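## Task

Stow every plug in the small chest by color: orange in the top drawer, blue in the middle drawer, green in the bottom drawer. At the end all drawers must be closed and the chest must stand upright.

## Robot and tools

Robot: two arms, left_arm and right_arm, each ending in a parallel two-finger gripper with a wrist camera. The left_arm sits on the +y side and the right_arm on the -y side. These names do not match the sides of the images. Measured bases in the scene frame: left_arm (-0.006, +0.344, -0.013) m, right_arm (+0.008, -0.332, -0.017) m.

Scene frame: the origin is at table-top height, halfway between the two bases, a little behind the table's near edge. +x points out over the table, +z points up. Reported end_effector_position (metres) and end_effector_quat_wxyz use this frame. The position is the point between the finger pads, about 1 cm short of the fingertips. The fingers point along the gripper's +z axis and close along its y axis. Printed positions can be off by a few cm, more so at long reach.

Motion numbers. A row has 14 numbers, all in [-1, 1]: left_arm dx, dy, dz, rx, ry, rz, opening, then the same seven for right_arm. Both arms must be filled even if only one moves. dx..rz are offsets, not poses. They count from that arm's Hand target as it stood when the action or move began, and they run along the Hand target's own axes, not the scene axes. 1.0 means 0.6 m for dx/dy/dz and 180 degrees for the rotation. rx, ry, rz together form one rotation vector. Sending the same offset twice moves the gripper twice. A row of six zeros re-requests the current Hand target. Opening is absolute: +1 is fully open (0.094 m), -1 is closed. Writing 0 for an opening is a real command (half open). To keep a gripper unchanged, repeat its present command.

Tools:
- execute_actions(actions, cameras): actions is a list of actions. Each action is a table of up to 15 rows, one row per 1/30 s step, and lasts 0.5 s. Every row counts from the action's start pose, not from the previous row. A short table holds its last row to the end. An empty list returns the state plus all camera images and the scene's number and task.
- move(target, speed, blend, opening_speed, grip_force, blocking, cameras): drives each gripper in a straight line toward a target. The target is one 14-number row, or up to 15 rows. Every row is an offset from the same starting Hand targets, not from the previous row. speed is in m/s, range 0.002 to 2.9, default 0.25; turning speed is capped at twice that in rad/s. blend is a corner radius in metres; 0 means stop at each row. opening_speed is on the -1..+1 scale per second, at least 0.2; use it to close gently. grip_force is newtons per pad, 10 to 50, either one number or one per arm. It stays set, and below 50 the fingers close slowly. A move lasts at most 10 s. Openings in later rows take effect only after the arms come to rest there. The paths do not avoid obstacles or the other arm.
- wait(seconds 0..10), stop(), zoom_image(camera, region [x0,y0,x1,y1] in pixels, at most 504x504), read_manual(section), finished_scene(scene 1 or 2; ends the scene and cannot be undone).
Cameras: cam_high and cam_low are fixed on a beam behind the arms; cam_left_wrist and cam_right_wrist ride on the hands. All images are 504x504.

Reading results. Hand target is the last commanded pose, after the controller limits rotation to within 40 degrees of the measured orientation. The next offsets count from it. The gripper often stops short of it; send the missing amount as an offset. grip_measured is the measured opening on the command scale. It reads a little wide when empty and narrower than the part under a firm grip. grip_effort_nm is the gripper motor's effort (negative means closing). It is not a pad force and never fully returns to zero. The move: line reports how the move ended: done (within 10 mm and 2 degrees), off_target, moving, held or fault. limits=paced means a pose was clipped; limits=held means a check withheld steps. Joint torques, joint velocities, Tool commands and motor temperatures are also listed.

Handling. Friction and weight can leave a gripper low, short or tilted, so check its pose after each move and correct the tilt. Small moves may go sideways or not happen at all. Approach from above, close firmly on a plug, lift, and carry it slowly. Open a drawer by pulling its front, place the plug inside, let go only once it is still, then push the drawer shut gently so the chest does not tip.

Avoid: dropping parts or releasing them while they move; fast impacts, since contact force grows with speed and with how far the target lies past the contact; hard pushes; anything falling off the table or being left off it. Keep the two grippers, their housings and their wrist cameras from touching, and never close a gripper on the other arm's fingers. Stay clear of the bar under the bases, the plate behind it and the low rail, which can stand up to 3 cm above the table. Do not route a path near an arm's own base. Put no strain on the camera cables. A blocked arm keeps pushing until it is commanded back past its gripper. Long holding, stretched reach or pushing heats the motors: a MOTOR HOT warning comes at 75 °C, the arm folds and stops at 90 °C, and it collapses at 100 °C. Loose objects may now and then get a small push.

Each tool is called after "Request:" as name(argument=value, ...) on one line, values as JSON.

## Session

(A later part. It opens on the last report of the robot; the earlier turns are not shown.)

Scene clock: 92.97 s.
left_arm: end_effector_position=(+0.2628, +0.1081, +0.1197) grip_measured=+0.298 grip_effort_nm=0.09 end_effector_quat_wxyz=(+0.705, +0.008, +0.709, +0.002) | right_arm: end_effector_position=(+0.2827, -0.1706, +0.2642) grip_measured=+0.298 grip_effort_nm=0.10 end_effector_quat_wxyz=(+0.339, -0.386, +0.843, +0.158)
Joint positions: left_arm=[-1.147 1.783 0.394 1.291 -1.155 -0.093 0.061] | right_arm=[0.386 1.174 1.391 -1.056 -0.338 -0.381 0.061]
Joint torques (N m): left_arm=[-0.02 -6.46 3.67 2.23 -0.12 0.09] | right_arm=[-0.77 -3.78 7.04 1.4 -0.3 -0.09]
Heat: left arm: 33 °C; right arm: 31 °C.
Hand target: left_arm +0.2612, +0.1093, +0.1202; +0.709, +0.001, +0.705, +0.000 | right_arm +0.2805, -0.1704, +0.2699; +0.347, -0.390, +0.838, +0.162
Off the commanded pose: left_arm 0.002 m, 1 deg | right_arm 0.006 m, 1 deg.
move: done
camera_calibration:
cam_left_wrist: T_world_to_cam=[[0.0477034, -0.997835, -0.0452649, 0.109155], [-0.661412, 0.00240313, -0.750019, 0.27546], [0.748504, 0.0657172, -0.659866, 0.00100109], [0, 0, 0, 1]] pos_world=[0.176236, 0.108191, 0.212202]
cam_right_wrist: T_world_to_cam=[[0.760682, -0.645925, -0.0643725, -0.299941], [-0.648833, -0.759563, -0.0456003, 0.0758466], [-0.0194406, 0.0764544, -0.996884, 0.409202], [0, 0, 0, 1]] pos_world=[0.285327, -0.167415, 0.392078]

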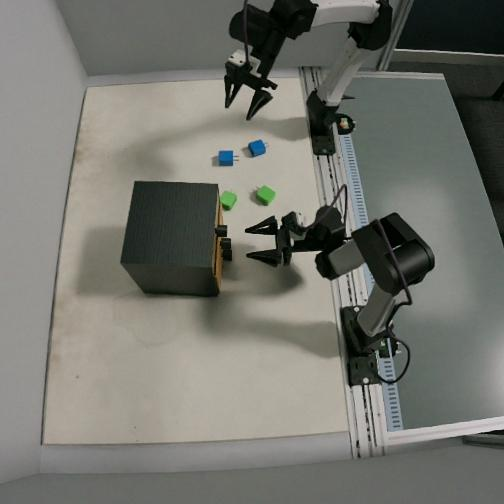

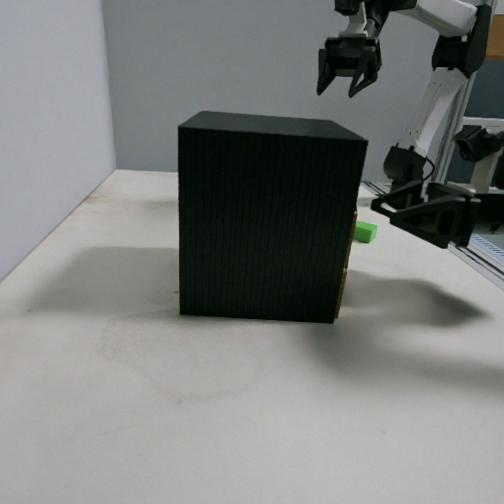

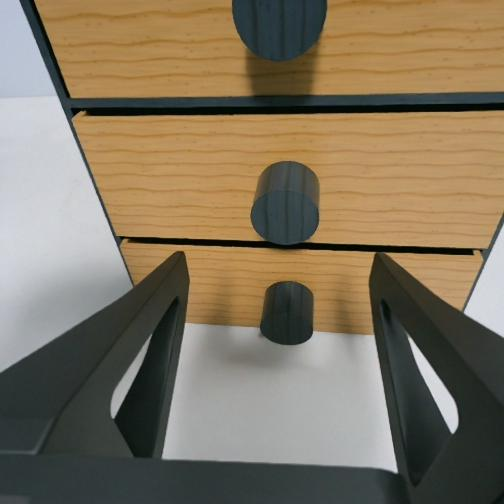

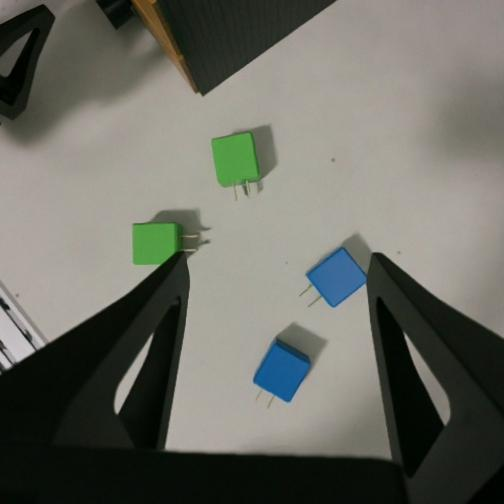

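Request:
move(target=[[0,-0.005,0.10,0,0,0,0.3,0.179,-0.091,0.174,0.1289,0.0802,0.1676,0.5],[0,-0.005,0.10,0,0,0,-0.7,0.179,-0.091,0.174,0.1289,0.0802,0.1676,0.5],[0,-0.005,-0.058,0,0,0,-0.7,0.273,-0.091,0.269,0.1289,0.0802,0.1676,0.5],[0,-0.005,-0.058,0,0,0,0.3,0.273,-0.091,0.269,0.1289,0.0802,0.1676,0.5],[0,-0.005,-0.15,0,0,0,0.3,0.273,-0.091,0.269,0.1289,0.0802,0.1676,0.5]], speed=[0.2,0.2,0.12,0.2,0.2], cameras=["all"])

Scene clock: 102.27 s.
left_arm: end_effector_position=(+0.1730, +0.1054, +0.1109) grip_measured=+0.298 grip_effort_nm=0.14 end_effector_quat_wxyz=(+0.714, +0.026, +0.700, +0.016) | right_arm: end_effector_position=(+0.3174, -0.2076, +0.0403) grip_measured=+0.498 grip_effort_nm=0.10 end_effector_quat_wxyz=(+0.250, -0.104, +0.962, +0.029)
Joint positions: left_arm=[-1.512 1.723 0.331 1.121 -1.514 -0.228 0.061] | right_arm=[0.475 1.38 0.767 -0.425 0.117 0.197 0.07]
Joint torques (N m): left_arm=[-0.14 -9.95 3.88 1.52 -0.25 -0.17] | right_arm=[-0.06 -3.95 6.56 1.37 0.15 0.06]
Heat: left arm: 32 °C; right arm: 30 °C.
Hand target: left_arm +0.1712, +0.1065, +0.1196; +0.709, +0.001, +0.705, +0.000 | right_arm +0.3210, -0.2065, +0.0399; +0.257, -0.101, +0.961, +0.028
Off the commanded pose: left_arm 0.009 m, 3 deg | right_arm 0.004 m, 1 deg.
move: off_target (left_arm); target 4's new opening was sent with left_arm's hand 0.010 m and 3 deg from that target
camera_calibration:
cam_left_wrist: T_world_to_cam=[[0.0435411, -0.995124, -0.0885031, 0.115586], [-0.642305, 0.0399691, -0.765407, 0.203938], [0.765212, 0.0901726, -0.637432, 0.0546932], [0, 0, 0, 1]] pos_world=[0.0841059, 0.10194, 0.201189]
cam_right_wrist: T_world_to_cam=[[0.205825, -0.976534, -0.063388, -0.25716], [-0.953965, -0.214664, 0.209453, 0.259892], [-0.218145, 0.0173592, -0.975762, 0.239546], [0, 0, 0, 1]] pos_world=[0.353114, -0.199494, 0.163004]

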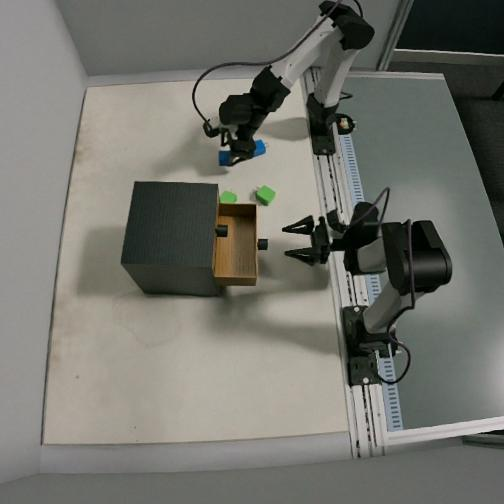

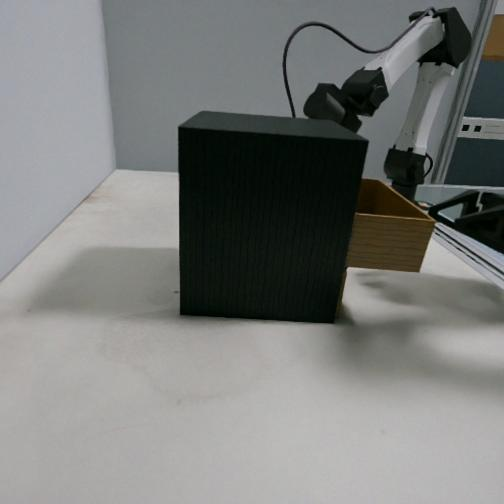

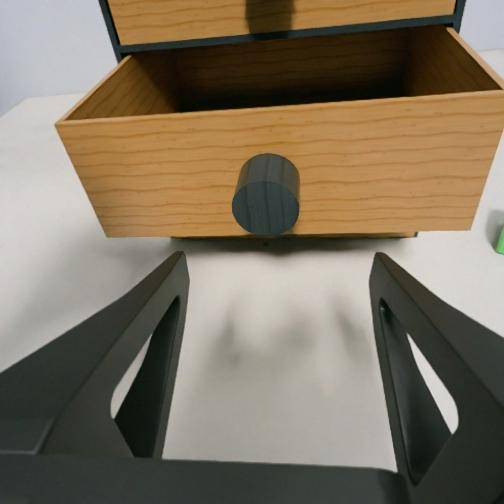

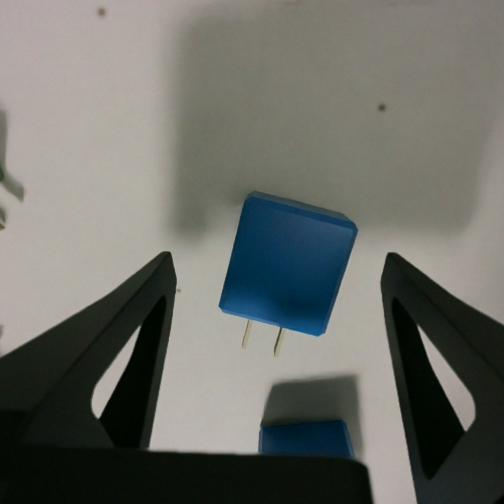

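Request:
move(target=[[0,0,0,0,0,0,0.3,0.028,-0.004,0.048,0.0417,0,0.0722,0.5],[0,0,0,0,0,0,0.3,0.028,-0.004,0.048,0.0417,0,0.0722,-0.5],[0,0,0,0,0,0,0.3,-0.142,-0.004,-0.245,0.0417,0,0.0722,-0.5],[0,0,0,0,0,0,0.3,-0.172,0.4485,-0.247,-0.1056,0,-0.1828,-0.5]], speed=[0.1,0.1,0.25,0.25], cameras=["cam_high","cam_right_wrist"])

Scene clock: 110.43 s.
left_arm: end_effector_position=(+0.1730, +0.1054, +0.1109) grip_measured=+0.298 grip_effort_nm=0.14 end_effector_quat_wxyz=(+0.713, +0.026, +0.700, +0.016) | right_arm: end_effector_position=(+0.2800, +0.0513, +0.2107) grip_measured=-0.197 grip_effort_nm=-1.02 end_effector_quat_wxyz=(+0.225, -0.403, +0.882, +0.097)
Joint positions: left_arm=[-1.512 1.723 0.331 1.12 -1.514 -0.229 0.061] | right_arm=[1.036 1.908 2.037 -1.187 0.106 0.115 0.038]
Joint torques (N m): left_arm=[-0.02 -9.63 3.9 1.65 -0.25 -0.13] | right_arm=[0.09 -8.25 9.84 1.19 -0.09 -0.09]
Heat: left arm: 31 °C; right arm: 31 °C.
Hand target: left_arm +0.1714, +0.1065, +0.1193; +0.716, +0.003, +0.699, -0.002 (not the last commanded pose) | right_arm +0.2800, +0.0597, +0.2199; +0.234, -0.408, +0.875, +0.110
Off the commanded pose: left_arm 0.009 m, 3 deg | right_arm 0.013 m, 2 deg.
move: off_target (left_arm, right_arm)
camera_calibration:
cam_right_wrist: T_world_to_cam=[[0.747045, -0.66301, -0.0483837, -0.156692], [-0.638878, -0.736157, 0.2234, 0.179679], [-0.183734, -0.135979, -0.973525, 0.390876], [0, 0, 0, 1]] pos_world=[0.303667, 0.0815342, 0.332806]
Images, in order (width x height): cam_high 504x504, cam_right_wrist 504x504.

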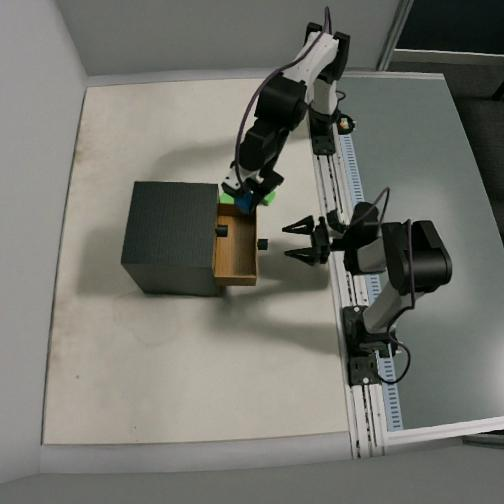

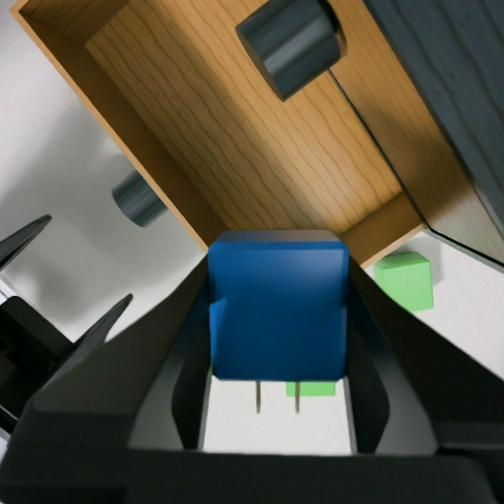

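Request:
move(target=[[0,0,0,0,0,0,0.3,0.043,0.013,0.148,0,0,0,-0.5],[0,0,0,0,0,0,0.3,0.043,0.013,0.148,0,0,0,0.05],[0,0,0,0,0,0,0.3,-0.032,0.013,0.018,0,0,0,0.05],[0,0,0,0,0,0,0.3,0.461,-0.257,-0.074,0.0722,0,0.125,0.4],[0,0,0,0,0,0,0.3,0.528,-0.257,0.0415,0.0722,0,0.125,0.4]], speed=[0.15,0.1,0.2,0.3,0.2], cameras=["cam_high","cam_right_wrist"])

Scene clock: 120.00 s.
left_arm: end_effector_position=(+0.1730, +0.1054, +0.1109) grip_measured=+0.298 grip_effort_nm=0.14 end_effector_quat_wxyz=(+0.713, +0.026, +0.700, +0.016) | right_arm: end_effector_position=(+0.2268, -0.2423, +0.0397) grip_measured=+0.398 grip_effort_nm=0.10 end_effector_quat_wxyz=(+0.248, -0.199, +0.947, +0.048)
Joint positions: left_arm=[-1.512 1.723 0.331 1.12 -1.514 -0.229 0.061] | right_arm=[0.426 0.906 0.488 -0.607 0.007 -0.021 0.066]
Joint torques (N m): left_arm=[-0.12 -9.59 3.96 1.71 -0.22 -0.16] | right_arm=[-0.8 -0.68 6.72 1.39 -0.14 -0.07]
Heat: left arm: 30 °C; right arm: 31 °C.
Hand target: left_arm +0.1714, +0.1065, +0.1193; +0.716, +0.003, +0.699, -0.002 | right_arm +0.2297, -0.2399, +0.0398; +0.253, -0.201, +0.945, +0.054
Off the commanded pose: left_arm 0.009 m, 3 deg | right_arm 0.004 m, 1 deg.
move: off_target (left_arm); target 2's new opening was sent with right_arm's hand 0.011 m and 1 deg from that target
camera_calibration:
cam_right_wrist: T_world_to_cam=[[0.391149, -0.918821, -0.0526343, -0.301012], [-0.895526, -0.393173, 0.208443, 0.109592], [-0.212216, -0.0343969, -0.976617, 0.205911], [0, 0, 0, 1]] pos_world=[0.259581, -0.226404, 0.162409]
Images, in order (width x height): cam_high 504x504, cam_right_wrist 504x504.

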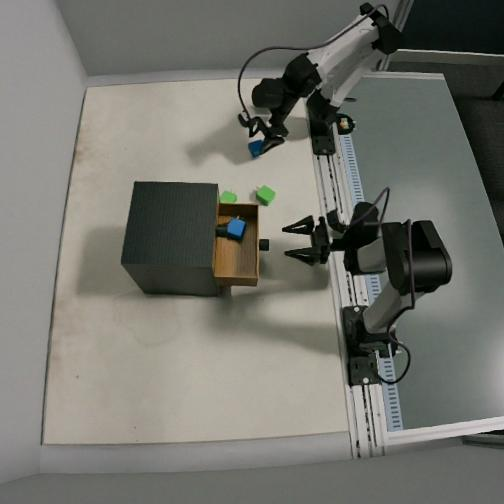

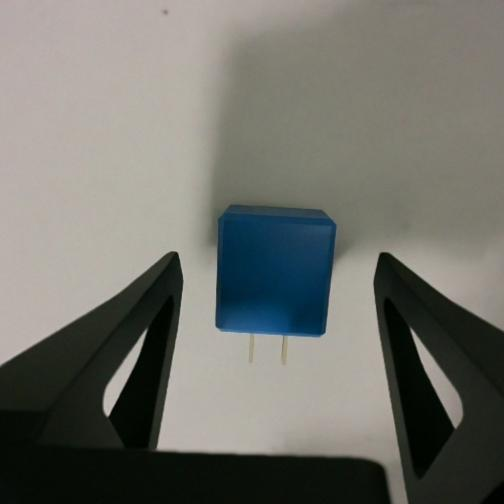

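Request:
move(target=[[0,0,0,0,0,0,0.3,0.028,0,0.048,0,0,0,0.4],[0,0,0,0,0,0,0.3,0.028,0,0.048,0,0,0,-0.5],[0,0,0,0,0,0,0.3,-0.15,-0.004,-0.26,0,0,0,-0.5],[0,0,0,0,0,0,0.3,-0.438,0.551,-0.0935,-0.0167,0,-0.0289,-0.5]], speed=[0.1,0.1,0.25,0.28], cameras=["cam_high","cam_right_wrist"])

Scene clock: 127.13 s.
left_arm: end_effector_position=(+0.1730, +0.1054, +0.1109) grip_measured=+0.298 grip_effort_nm=0.14 end_effector_quat_wxyz=(+0.713, +0.026, +0.700, +0.016) | right_arm: end_effector_position=(+0.2767, +0.1392, +0.2129) grip_measured=-0.190 grip_effort_nm=-1.02 end_effector_quat_wxyz=(+0.270, -0.260, +0.922, +0.094)
Joint positions: left_arm=[-1.512 1.723 0.331 1.12 -1.514 -0.229 0.061] | right_arm=[1.198 2.406 2.835 -1.47 0.322 0.527 0.038]
Joint torques (N m): left_arm=[-0.1 -9.59 3.93 1.7 -0.22 -0.16] | right_arm=[0.16 -11.14 8.42 1.18 0.28 0.09]
Heat: left arm: 30 °C; right arm: 32 °C.
Hand target: left_arm +0.1714, +0.1065, +0.1193; +0.716, +0.003, +0.699, -0.002 | right_arm +0.2774, +0.1431, +0.2201; +0.250, -0.250, +0.933, +0.067
Off the commanded pose: left_arm 0.009 m, 3 deg | right_arm 0.008 m, 4 deg.
elbow stopped short (right arm): the move would have taken joint 3 (elbow) straighter than the controller allows.
move: off_target (left_arm, right_arm); target 2's new opening was sent with right_arm's hand 0.011 m and 2 deg from that target
camera_calibration:
cam_right_wrist: T_world_to_cam=[[0.523221, -0.847126, -0.0928316, 0.00118791], [-0.835392, -0.531378, 0.140565, 0.285262], [-0.168405, 0.00400432, -0.98571, 0.383175], [0, 0, 0, 1]] pos_world=[0.302212, 0.151054, 0.337712]
Images, in order (width x height): cam_high 504x504, cam_right_wrist 504x504.

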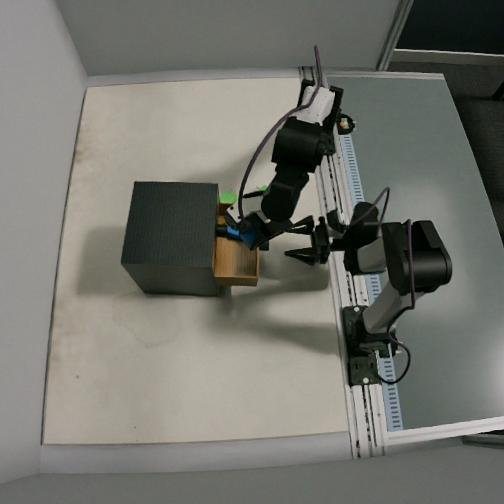

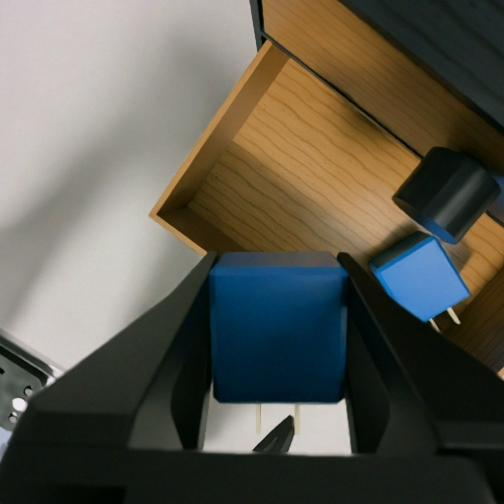

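Request:
move(target=[[0,0,0,0,0,0,0.3,-0.029,0.004,0.0165,0,0,0,-0.5],[0,0,0,0,0,0,0.3,0.040,0.004,0.135,0,0,0,-0.5],[0,0,0,0,0,0,0.3,0.040,0.004,0.135,0,0,0,0.05],[0,0,0,0,0,0,0.3,-0.029,0.004,0.0165,0,0,0,0.05]], speed=[0.1,0.12,0.1,0.12], cameras=["cam_high","cam_right_wrist"])

Scene clock: 132.57 s.
left_arm: end_effector_position=(+0.1730, +0.1054, +0.1109) grip_measured=+0.298 grip_effort_nm=0.14 end_effector_quat_wxyz=(+0.713, +0.026, +0.700, +0.016) | right_arm: end_effector_position=(+0.2983, +0.1531, +0.1891) grip_measured=+0.048 grip_effort_nm=0.10 end_effector_quat_wxyz=(+0.279, -0.254, +0.921, +0.091)
Joint positions: left_arm=[-1.512 1.723 0.331 1.12 -1.514 -0.229 0.061] | right_arm=[1.172 2.472 2.842 -1.395 0.329 0.507 0.049]
Joint torques (N m): left_arm=[0.08 -9.55 3.85 1.73 -0.28 -0.15] | right_arm=[0.46 -15.88 8.05 1.21 0.12 -0.07]
Heat: left arm: 29 °C; right arm: 31 °C.
Hand target: left_arm +0.1714, +0.1065, +0.1193; +0.716, +0.003, +0.699, -0.002 | right_arm +0.2936, +0.1553, +0.2203; +0.250, -0.250, +0.933, +0.068
Off the commanded pose: left_arm 0.009 m, 3 deg | right_arm 0.032 m, 5 deg.
elbow stopped short (right arm): the move would have taken joint 3 (elbow) straighter than the controller allows.
move: off_target (left_arm, right_arm)
camera_calibration:
cam_right_wrist: T_world_to_cam=[[0.514157, -0.853447, -0.0852657, 0.00166359], [-0.844409, -0.521115, 0.124145, 0.318261], [-0.150385, 0.00816896, -0.988594, 0.357871], [0, 0, 0, 1]] pos_world=[0.321705, 0.164347, 0.31442]
Images, in order (width x height): cam_high 504x504, cam_right_wrist 504x504.

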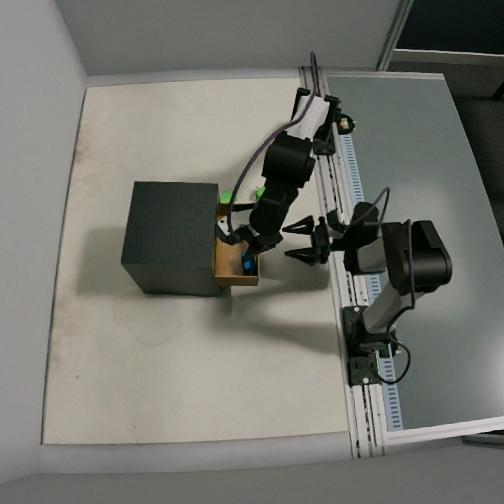

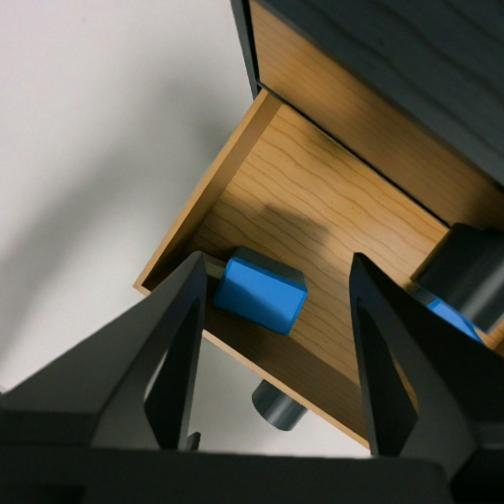

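Request:
move(target=[[0,0,0,0,0,0,0.3,0.044,0.029,-0.025,0,0,0,0.05],[0,0,0,0,0,0,0.3,0.267,-0.35,-0.192,0,0,0,0.4],[0,0.002,0.268,0,0,0,0.3,0.267,-0.35,-0.192,0,0,0,0.4],[0,0.002,0.13,0,0,0,0.3,0.267,-0.35,-0.192,0,0,0,0.4]], speed=[0.12,0.25,0.1,0.2], cameras=["all"])

Scene clock: 140.30 s.
left_arm: end_effector_position=(+0.2517, +0.1056, +0.1046) grip_measured=+0.298 grip_effort_nm=0.14 end_effector_quat_wxyz=(+0.704, +0.034, +0.709, +0.025) | right_arm: end_effector_position=(+0.2309, -0.1233, +0.2371) grip_measured=+0.398 grip_effort_nm=0.10 end_effector_quat_wxyz=(+0.248, -0.248, +0.934, +0.061)
Joint positions: left_arm=[-1.192 1.858 0.377 1.368 -1.196 -0.039 0.061] | right_arm=[0.925 1.294 1.495 -1.261 0.214 0.317 0.066]
Joint torques (N m): left_arm=[0.09 -11.37 3.12 2.25 -0.14 -0.11] | right_arm=[-0.75 -4.89 6.12 1.13 -0.02 -0.07]
Motor temperatures (°C): left_arm=[18 28 29 27 19 20 20] | right_arm=[18 30 31 23 16 20 20]
Heat: left arm: 29 °C; right arm: 31 °C.
Hand target: left_arm +0.2494, +0.1072, +0.1212; +0.716, +0.003, +0.699, -0.002 | right_arm +0.2288, -0.1249, +0.2398; +0.250, -0.250, +0.933, +0.067
Off the commanded pose: left_arm 0.017 m, 5 deg | right_arm 0.004 m, 1 deg.
elbow stopped short (right arm): the move would have taken joint 3 (elbow) straighter than the controller allows.
move: off_target (left_arm)
camera_calibration:
cam_left_wrist: T_world_to_cam=[[0.0426315, -0.992646, -0.113294, 0.114356], [-0.66187, 0.0568844, -0.747457, 0.250842], [0.748405, 0.106851, -0.654578, -0.00532449], [0, 0, 0, 1]] pos_world=[0.165135, 0.0998148, 0.196964]
cam_right_wrist: T_world_to_cam=[[0.485561, -0.872783, -0.0498072, -0.199571], [-0.850861, -0.484906, 0.202242, 0.0987316], [-0.200666, -0.055822, -0.978068, 0.398664], [0, 0, 0, 1]] pos_world=[0.260909, -0.104053, 0.360013]

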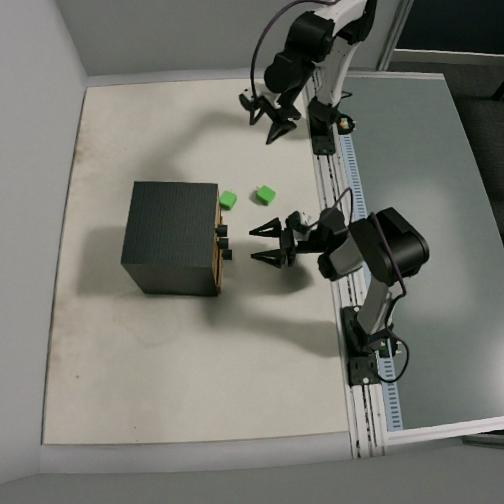

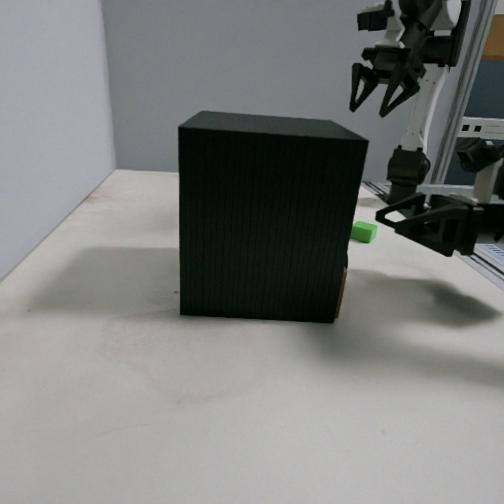

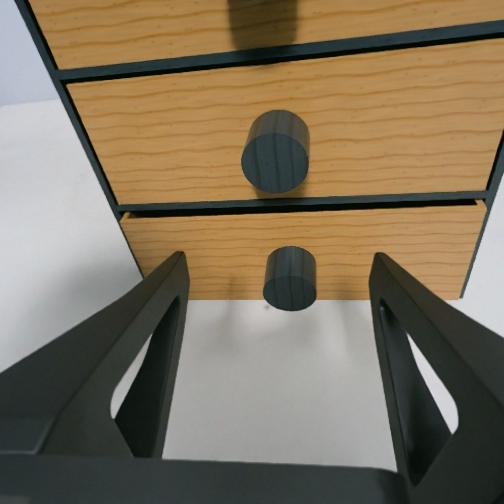

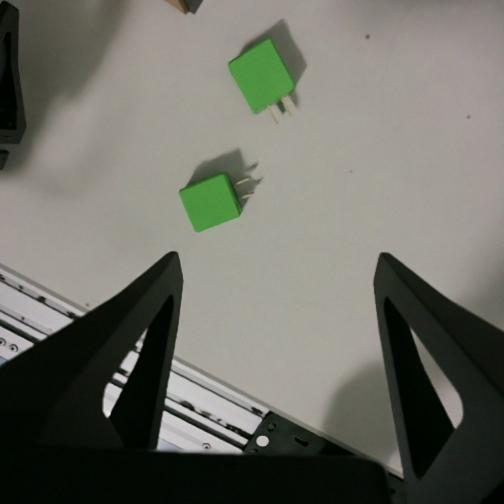

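Request:
move(target=[[0.126,-0.005,0.024,0,0.172,0,0.3,-0.059,0.015,0.265,-0.1052,-0.0813,-0.137,0.4],[0.128,-0.005,0.115,0,0.172,0,0.3,0.007,0.015,0.381,-0.1052,-0.0813,-0.137,0.4]], speed=[0.25,0.15], cameras=["all"])

Scene clock: 147.50 s.
left_arm: end_effector_position=(+0.3109, +0.1119, +0.0389) grip_measured=+0.298 grip_effort_nm=0.14 end_effector_quat_wxyz=(+0.493, +0.010, +0.870, +0.011) | right_arm: end_effector_position=(+0.3177, -0.0643, +0.0390) grip_measured=+0.398 grip_effort_nm=0.10 end_effector_quat_wxyz=(+0.323, -0.466, +0.802, +0.189)
Joint positions: left_arm=[-0.911 1.732 0.694 0.212 -0.739 -0.615 0.061] | right_arm=[0.616 1.6 0.807 -0.041 -0.307 -0.359 0.066]
Joint torques (N m): left_arm=[1.24 -7.27 7.72 2 -0.28 0.1] | right_arm=[-0.68 -5.56 6.42 1.63 -0.29 -0.07]
Heat: left arm: 29 °C; right arm: 31 °C.
Hand target: left_arm +0.3203, +0.1038, +0.0462; +0.503, +0.003, +0.864, -0.001 | right_arm +0.3200, -0.0616, +0.0396; +0.330, -0.469, +0.796, +0.195
Off the commanded pose: left_arm 0.014 m, 2 deg | right_arm 0.004 m, 1 deg.
move: off_target (left_arm)
camera_calibration:
cam_left_wrist: T_world_to_cam=[[0.0262444, -0.9961, -0.0842336, 0.114906], [-0.951151, 0.00104652, -0.308723, 0.319748], [0.307607, 0.0882211, -0.947415, 0.0571268], [0, 0, 0, 1]] pos_world=[0.283541, 0.109084, 0.162515]
cam_right_wrist: T_world_to_cam=[[0.870883, -0.487647, -0.0613361, -0.297379], [-0.490516, -0.870214, -0.0460587, 0.11167], [-0.0309151, 0.0701981, -0.997054, 0.180508], [0, 0, 0, 1]] pos_world=[0.319338, -0.0605108, 0.166879]

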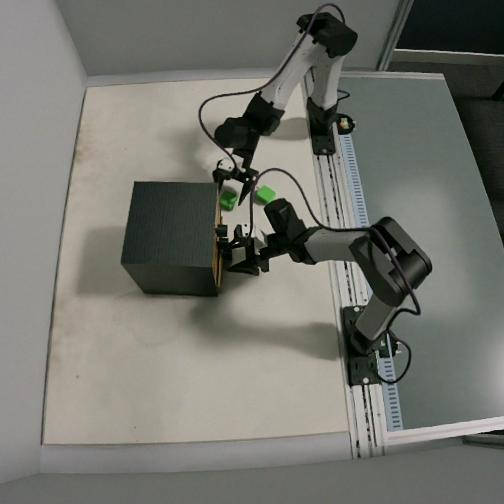

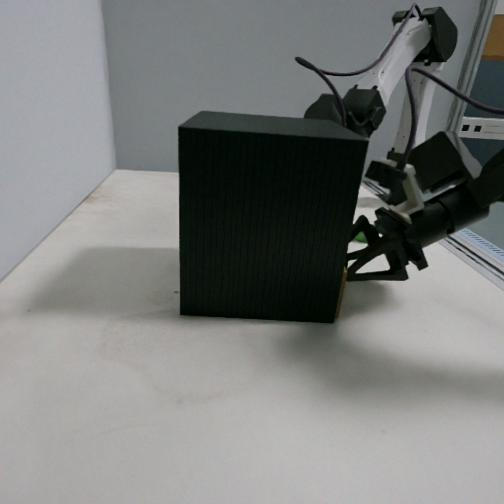

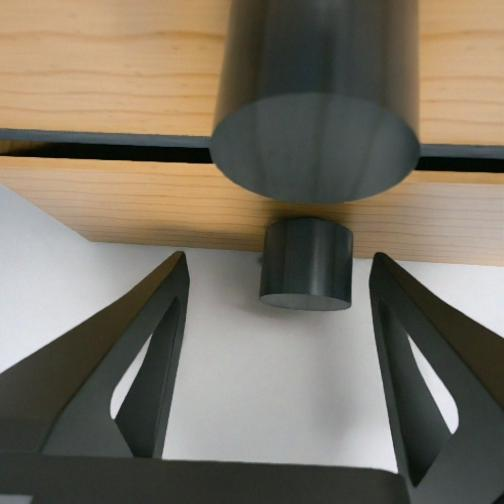

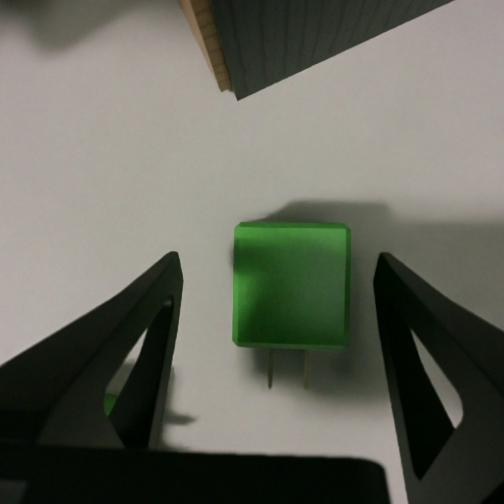

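Request:
move(target=[[-0.005,-0.0135,0.009,0,0,0,0.3,0.021,-0.007,0.021,0,0,0,0.4],[-0.005,-0.0135,0.009,0,0,0,-0.7,0.021,-0.007,0.021,0,0,0,-0.5],[0.091,-0.0135,-0.158,0,0,0,-0.7,-0.069,-0.007,-0.172,0,0,0,-0.5],[0.091,-0.0135,-0.158,0,0,0,0.3,-0.069,-0.007,-0.172,0,0,0,-0.5],[0.116,-0.0135,-0.202,0,0,0,0.3,-0.069,-0.007,-0.172,0,0,0,-0.5]], speed=[0.1,0.1,0.12,0.2,0.2], cameras=["all"])

Scene clock: 154.17 s.
left_arm: end_effector_position=(+0.1781, +0.1058, +0.0277) grip_measured=+0.298 grip_effort_nm=0.14 end_effector_quat_wxyz=(+0.486, +0.021, +0.874, +0.021) | right_arm: end_effector_position=(+0.2960, -0.1066, +0.1153) grip_measured=-0.191 grip_effort_nm=-1.02 end_effector_quat_wxyz=(+0.295, -0.465, +0.813, +0.189)
Joint positions: left_arm=[-1.382 1.641 0.662 -0.358 -0.962 -1.239 0.061] | right_arm=[0.529 1.352 0.949 -0.513 -0.363 -0.427 0.038]
Joint torques (N m): left_arm=[-0.08 -10.29 7.01 0.69 -0.75 -0.16] | right_arm=[-0.76 -7.71 10.09 1.37 -0.34 -0.09]
Heat: left arm: 30 °C; right arm: 31 °C.
Hand target: left_arm +0.1804, +0.0966, +0.0455; +0.503, +0.003, +0.864, -0.001 | right_arm +0.3026, -0.1019, +0.1419; +0.330, -0.469, +0.796, +0.195
Off the commanded pose: left_arm 0.020 m, 4 deg | right_arm 0.028 m, 4 deg.
move: off_target (left_arm, right_arm); target 2's new opening was sent with left_arm's hand 0.013 m and 2 deg from that target; target 4's new opening was sent with left_arm's hand 0.015 m and 2 deg from that target
camera_calibration:
cam_left_wrist: T_world_to_cam=[[0.0159492, -0.993455, -0.113108, 0.113824], [-0.955927, 0.0180182, -0.293052, 0.188574], [0.293172, 0.112797, -0.949382, 0.088003], [0, 0, 0, 1]] pos_world=[0.152648, 0.0997552, 0.151685]
cam_right_wrist: T_world_to_cam=[[0.866428, -0.490711, -0.0922209, -0.289808], [-0.492405, -0.870352, 0.00496029, 0.0624432], [-0.0826987, 0.0411123, -0.995726, 0.270945], [0, 0, 0, 1]] pos_world=[0.304252, -0.0990036, 0.242751]

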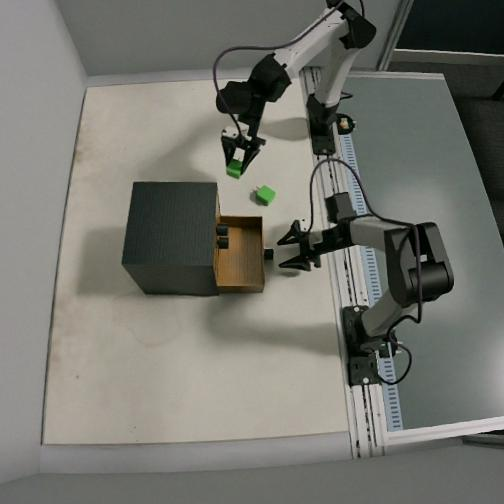

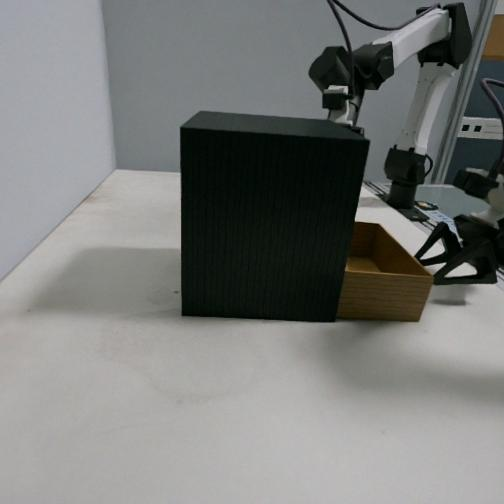

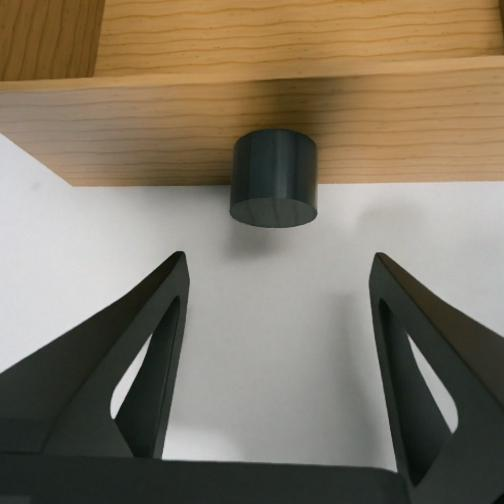

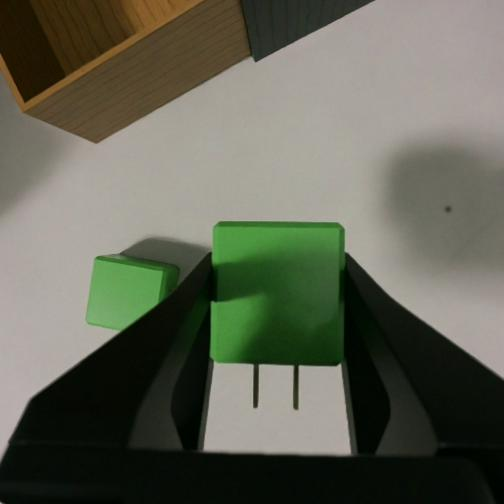

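Request:
move(target=[[0,0,0,0,0,0,0.3,-0.05,0,-0.05,0,0,0,-0.5],[0,0,0,0,0,0,0.3,-0.193,0.164,0.115,0,0,0,-0.5]], cameras=["cam_high","cam_right_wrist","cam_low"])

Scene clock: 159.73 s.
left_arm: end_effector_position=(+0.1781, +0.1060, +0.0277) grip_measured=+0.298 grip_effort_nm=0.14 end_effector_quat_wxyz=(+0.486, +0.020, +0.874, +0.022) | right_arm: end_effector_position=(+0.2709, +0.0488, +0.1581) grip_measured=-0.191 grip_effort_nm=-1.02 end_effector_quat_wxyz=(+0.304, -0.478, +0.803, +0.186)
Joint positions: left_arm=[-1.382 1.641 0.662 -0.359 -0.962 -1.24 0.061] | right_arm=[0.98 1.638 1.359 -0.544 -0.071 -0.106 0.038]
Joint torques (N m): left_arm=[-0.21 -10.1 6.86 0.73 -0.73 -0.1] | right_arm=[-0.13 -6.74 10.84 1.7 0.05 0.08]
Heat: left arm: 31 °C; right arm: 32 °C.
Hand target: left_arm +0.1804, +0.0966, +0.0455; +0.503, +0.003, +0.864, -0.001 | right_arm +0.2798, +0.0600, +0.1752; +0.330, -0.469, +0.796, +0.195
Off the commanded pose: left_arm 0.020 m, 4 deg | right_arm 0.022 m, 3 deg.
move: off_target (left_arm, right_arm)
camera_calibration:
cam_right_wrist: T_world_to_cam=[[0.880054, -0.469888, -0.0686373, -0.196374], [-0.471525, -0.881807, -0.00898304, 0.182235], [-0.0563038, 0.0402697, -0.997601, 0.298323], [0, 0, 0, 1]] pos_world=[0.275545, 0.0564093, 0.285766]
Images, in order (width x height): cam_high 504x504, cam_low 504x504, cam_right_wrist 504x504.

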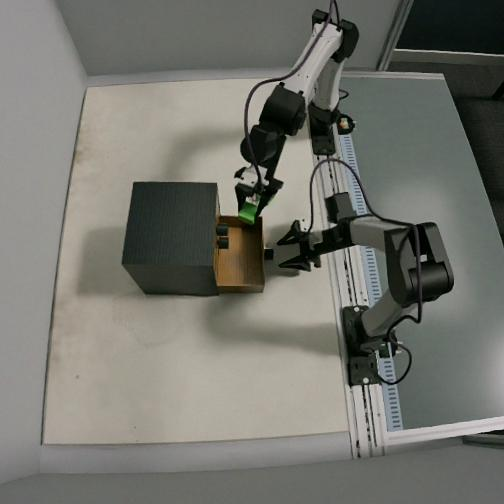

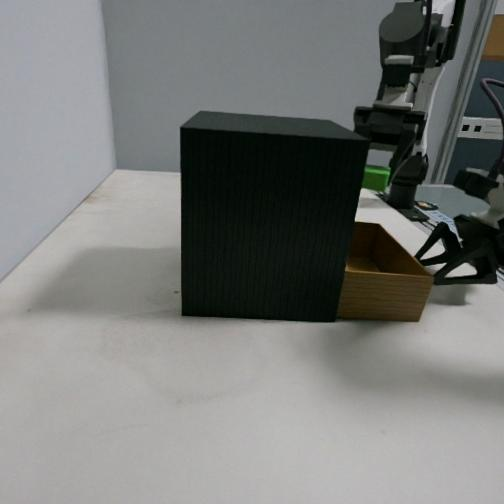

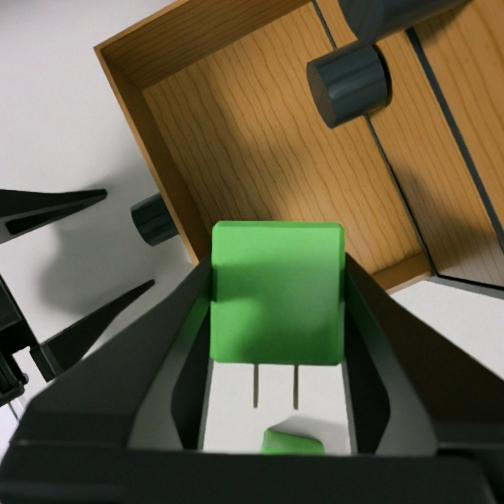

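Request:
move(target=[[0,0,0,0,0,0,0.3,-0.034,0,0.034,0,0,0,-0.5],[0,0,0,0,0,0,0.3,0.070,0,0.1375,0,0,0,-0.5],[0,0,0,0,0,0,0.3,0.070,0,0.1375,0,0,0,0.05],[0,0,0,0,0,0,0.3,-0.034,0,0.034,0,0,0,0.05],[-0.173,0,-0.1,0,0,0,0.5,0.335,-0.134,-0.395,0,0,0,0.05]], speed=[0.15,0.12,0.1,0.2,0.28])

Request:
move(target=[0.024,-0.278,0.0765,0.1548,0.16,0.1548,0.5,0,0,0,0,0,0,0.05], cameras=["all"])

Scene clock: 169.70 s.
left_arm: end_effector_position=(+0.1751, +0.0980, +0.1462) grip_measured=+0.497 grip_effort_nm=0.14 end_effector_quat_wxyz=(+0.487, +0.020, +0.873, +0.016) | right_arm: end_effector_position=(+0.1971, -0.2508, +0.1897) grip_measured=+0.048 grip_effort_nm=0.10 end_effector_quat_wxyz=(+0.317, -0.465, +0.803, +0.196)
Joint positions: left_arm=[-1.382 1.422 0.984 -0.881 -0.962 -1.232 0.07] | right_arm=[-0.187 0.934 1.023 -1.369 -0.739 -1.165 0.049]
Joint torques (N m): left_arm=[1.09 -9.22 8.38 0.77 -0.72 0.03] | right_arm=[-0.85 -0.23 9.13 0.64 -0.53 -0.1]
Heat: left arm: 32 °C; right arm: 33 °C.
Hand target: left_arm +0.1795, +0.0964, +0.1653; +0.503, +0.003, +0.864, -0.001 | right_arm +0.2002, -0.2499, +0.2004; +0.330, -0.469, +0.796, +0.195
Off the commanded pose: left_arm 0.020 m, 3 deg | right_arm 0.011 m, 2 deg.
move: off_target (left_arm, right_arm); target 5's new opening was sent with left_arm's hand 0.020 m and 3 deg from that target

Scene clock: 172.27 s.
left_arm: end_effector_position=(+0.2045, -0.0654, +0.1250) grip_measured=+0.498 grip_effort_nm=0.14 end_effector_quat_wxyz=(+0.243, +0.326, +0.910, -0.080) | right_arm: end_effector_position=(+0.1971, -0.2508, +0.1897) grip_measured=+0.048 grip_effort_nm=0.10 end_effector_quat_wxyz=(+0.317, -0.465, +0.803, +0.196)
Joint positions: left_arm=[-1.143 1.872 1.594 -0.832 -0.205 -0.433 0.07] | right_arm=[-0.187 0.934 1.023 -1.369 -0.739 -1.165 0.049]
Joint torques (N m): left_arm=[1.36 -10.39 9.5 1.35 -0.09 0.09] | right_arm=[-0.85 -0.23 9.11 0.64 -0.53 -0.1]
Heat: left arm: 32 °C; right arm: 33 °C.
Hand target: left_arm +0.2112, -0.0706, +0.1300; +0.247, +0.326, +0.909, -0.085 | right_arm +0.2002, -0.2499, +0.2004; +0.330, -0.469, +0.796, +0.195
Off the commanded pose: left_arm 0.010 m, 1 deg | right_arm 0.011 m, 2 deg.
move: off_target (right_arm)
camera_calibration:
cam_left_wrist: T_world_to_cam=[[-0.630583, -0.772283, -0.0770995, 0.0963946], [-0.768822, 0.607969, 0.198206, 0.184295], [-0.106197, 0.184261, -0.977123, 0.281809], [0, 0, 0, 1]] pos_world=[0.232402, -0.0895285, 0.246266]
cam_right_wrist: T_world_to_cam=[[0.871621, -0.483621, -0.0799201, -0.269564], [-0.487714, -0.871966, -0.0425525, -0.104478], [-0.0491083, 0.0760679, -0.995893, 0.344976], [0, 0, 0, 1]] pos_world=[0.200943, -0.24771, 0.31757]

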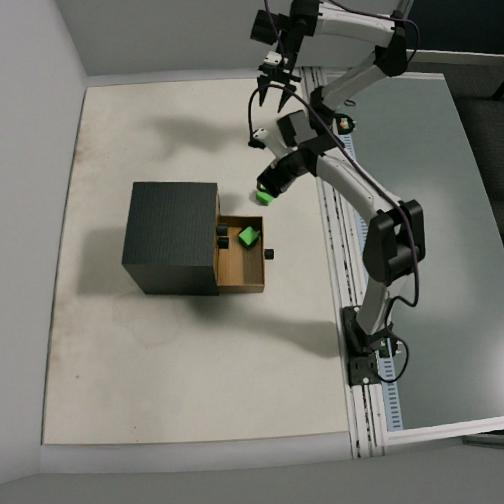

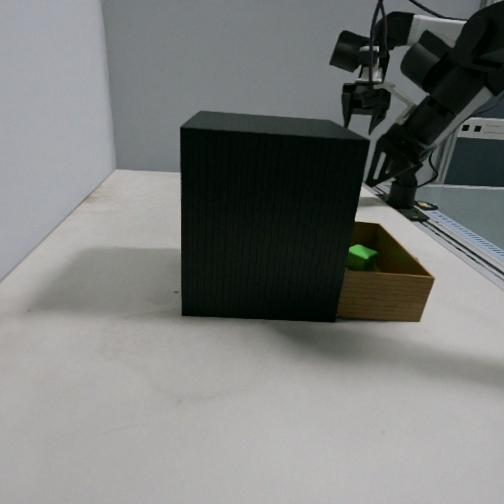

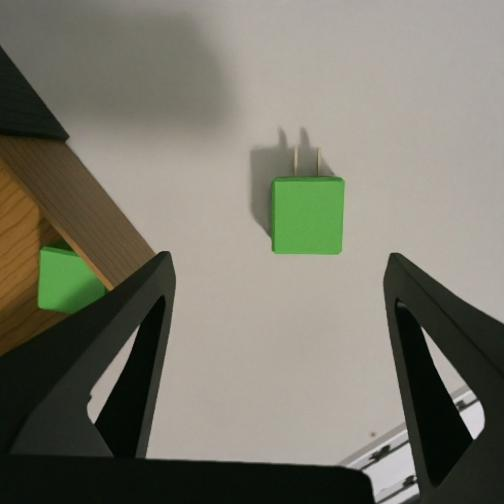

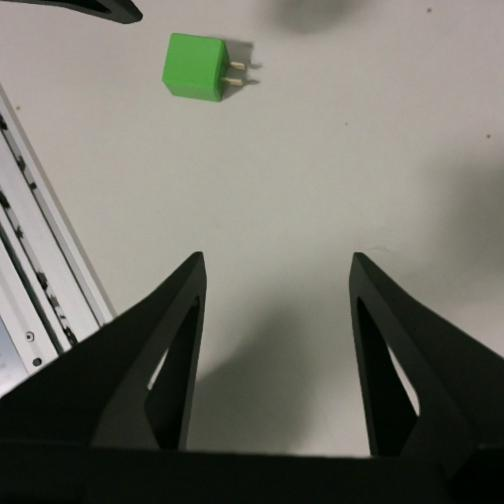

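Request:
move(target=[[0.074,-0.020,0.169,0,0,0,0.45,0,0,0,0,0,0,0.05],[0.074,-0.020,0.169,0,0,0,-0.5,0,0,0,0,0,0,0.05],[-0.068,-0.020,-0.076,0,0,0,-0.5,0,0,0,0,0,0,0.05],[0.080,0.352,-0.1135,0,-0.0833,0,-0.5,0,0,0,0,0,0,0.05]], speed=[0.15,0.1,0.25,0.25], cameras=["cam_high","cam_left_wrist","cam_low"])

Scene clock: 179.80 s.
left_arm: end_effector_position=(+0.2806, +0.1429, +0.1526) grip_measured=-0.214 grip_effort_nm=-1.02 end_effector_quat_wxyz=(+0.337, +0.310, +0.881, -0.120) | right_arm: end_effector_position=(+0.1971, -0.2508, +0.1897) grip_measured=+0.048 grip_effort_nm=0.10 end_effector_quat_wxyz=(+0.317, -0.465, +0.803, +0.196)
Joint positions: left_arm=[-0.519 1.267 0.952 -0.55 0.118 0.082 0.037] | right_arm=[-0.187 0.934 1.023 -1.369 -0.739 -1.165 0.049]
Joint torques (N m): left_arm=[1.44 -7.87 6.95 2.21 0.2 0.16] | right_arm=[-0.84 -0.24 9.1 0.64 -0.54 -0.1]
Motor temperatures (°C): left_arm=[18 33 31 26 19 20 20] | right_arm=[18 27 33 23 16 20 20]
Heat: left arm: 33 °C; right arm: 33 °C.
Hand target: left_arm +0.2864, +0.1408, +0.1656; +0.363, +0.312, +0.869, -0.127 | right_arm +0.2002, -0.2499, +0.2004; +0.330, -0.469, +0.796, +0.195
Off the commanded pose: left_arm 0.015 m, 4 deg | right_arm 0.011 m, 2 deg.
move: off_target (left_arm, right_arm)
camera_calibration:
cam_left_wrist: T_world_to_cam=[[-0.613944, -0.787078, -0.059844, 0.302263], [-0.787923, 0.615626, -0.0134569, 0.147335], [0.0474332, 0.0388907, -0.998117, 0.259236], [0, 0, 0, 1]] pos_world=[0.289365, 0.137119, 0.278819]
Images, in order (width x height): cam_high 504x504, cam_low 504x504, cam_left_wrist 504x504.

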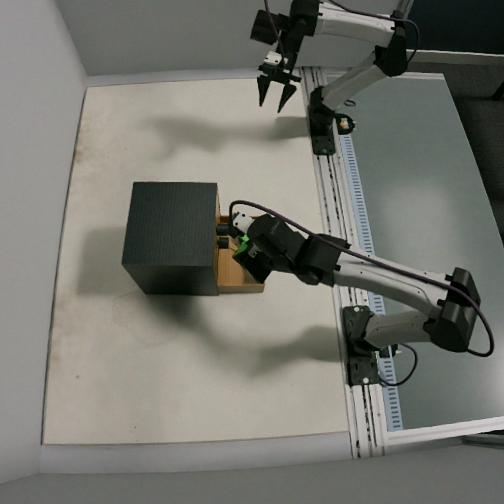

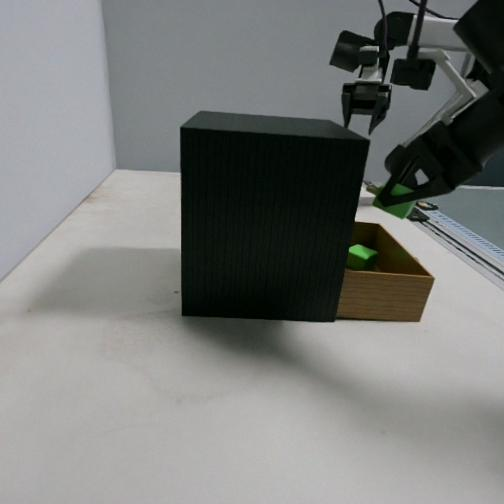

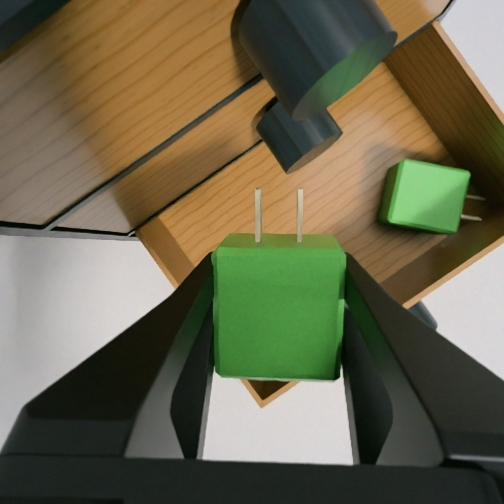

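Request:
move(target=[[0.1006,0,0.0999,0,0,0,-0.5,0,0,0,0,0,0,0.05],[0.1006,0,0.0999,0,0,0,0.02,0,0,0,0,0,0,0.05],[0,0,0,0,0,0,0.02,0,0,0,0,0,0,0.05],[0.067,-0.167,-0.069,-0.173,-0.078,-0.1346,0.3,0,0,0,0,0,0,0.05],[0.208,-0.167,0.0705,-0.173,-0.078,-0.1346,0.3,0,0,0,0,0,0,0.05]], speed=[0.12,0.1,0.2,0.25,0.2], cameras=["all"])

Scene clock: 189.63 s.
left_arm: end_effector_position=(+0.1763, +0.1006, +0.0444) grip_measured=+0.298 grip_effort_nm=0.14 end_effector_quat_wxyz=(+0.486, +0.001, +0.874, -0.001) | right_arm: end_effector_position=(+0.1971, -0.2508, +0.1897) grip_measured=+0.048 grip_effort_nm=0.10 end_effector_quat_wxyz=(+0.317, -0.465, +0.803, +0.196)
Joint positions: left_arm=[-1.388 1.59 0.692 -0.415 -0.959 -1.278 0.061] | right_arm=[-0.187 0.934 1.023 -1.369 -0.739 -1.165 0.049]
Joint torques (N m): left_arm=[0.21 -6.34 4.97 1.06 -0.76 0.02] | right_arm=[-0.84 -0.24 9.13 0.64 -0.54 -0.1]
Heat: left arm: 32 °C; right arm: 33 °C.
Hand target: left_arm +0.1786, +0.1003, +0.0467; +0.500, +0.000, +0.866, +0.000 | right_arm +0.2002, -0.2499, +0.2004; +0.330, -0.469, +0.796, +0.195
Off the commanded pose: left_arm 0.003 m, 2 deg | right_arm 0.011 m, 2 deg.
move: off_target (right_arm); target 4's new opening was sent with left_arm's hand 0.012 m and 2 deg from that target
camera_calibration:
cam_left_wrist: T_world_to_cam=[[0.0284455, -0.998007, -0.0563215, 0.106208], [-0.955596, -0.0106176, -0.294487, 0.19476], [0.293302, 0.0621974, -0.953994, 0.110252], [0, 0, 0, 1]] pos_world=[0.150753, 0.101207, 0.168516]
cam_right_wrist: T_world_to_cam=[[0.871621, -0.483621, -0.0799201, -0.269564], [-0.487714, -0.871966, -0.0425525, -0.104478], [-0.0491083, 0.0760679, -0.995893, 0.344976], [0, 0, 0, 1]] pos_world=[0.200943, -0.24771, 0.31757]

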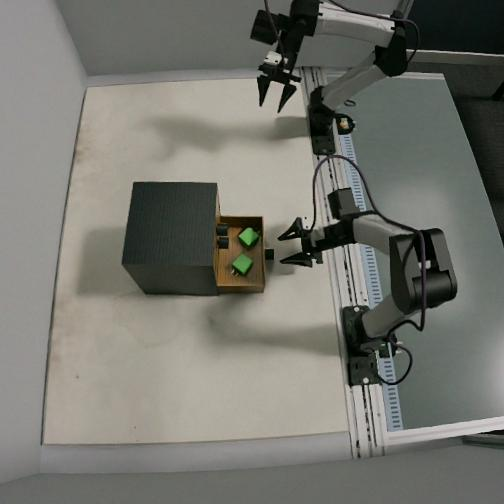

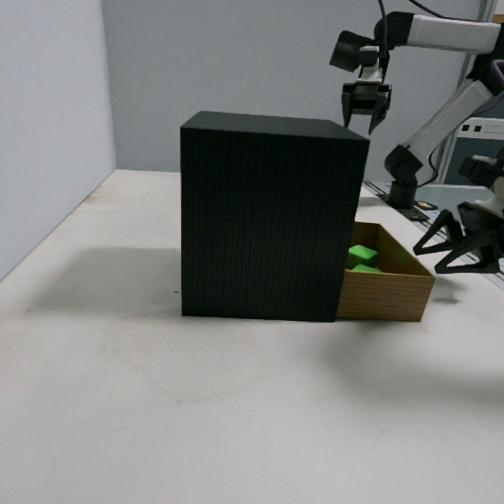

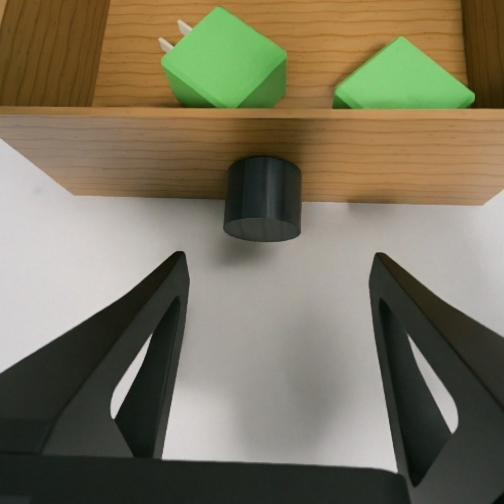

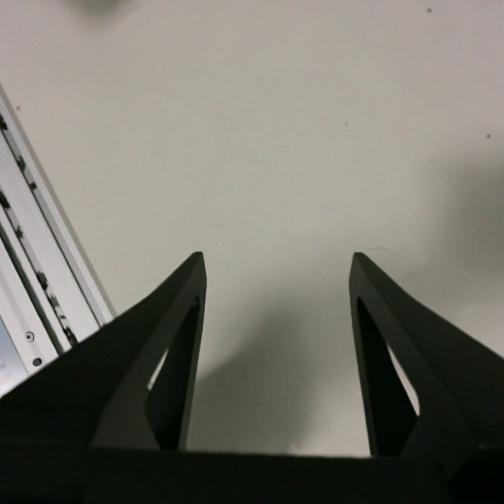

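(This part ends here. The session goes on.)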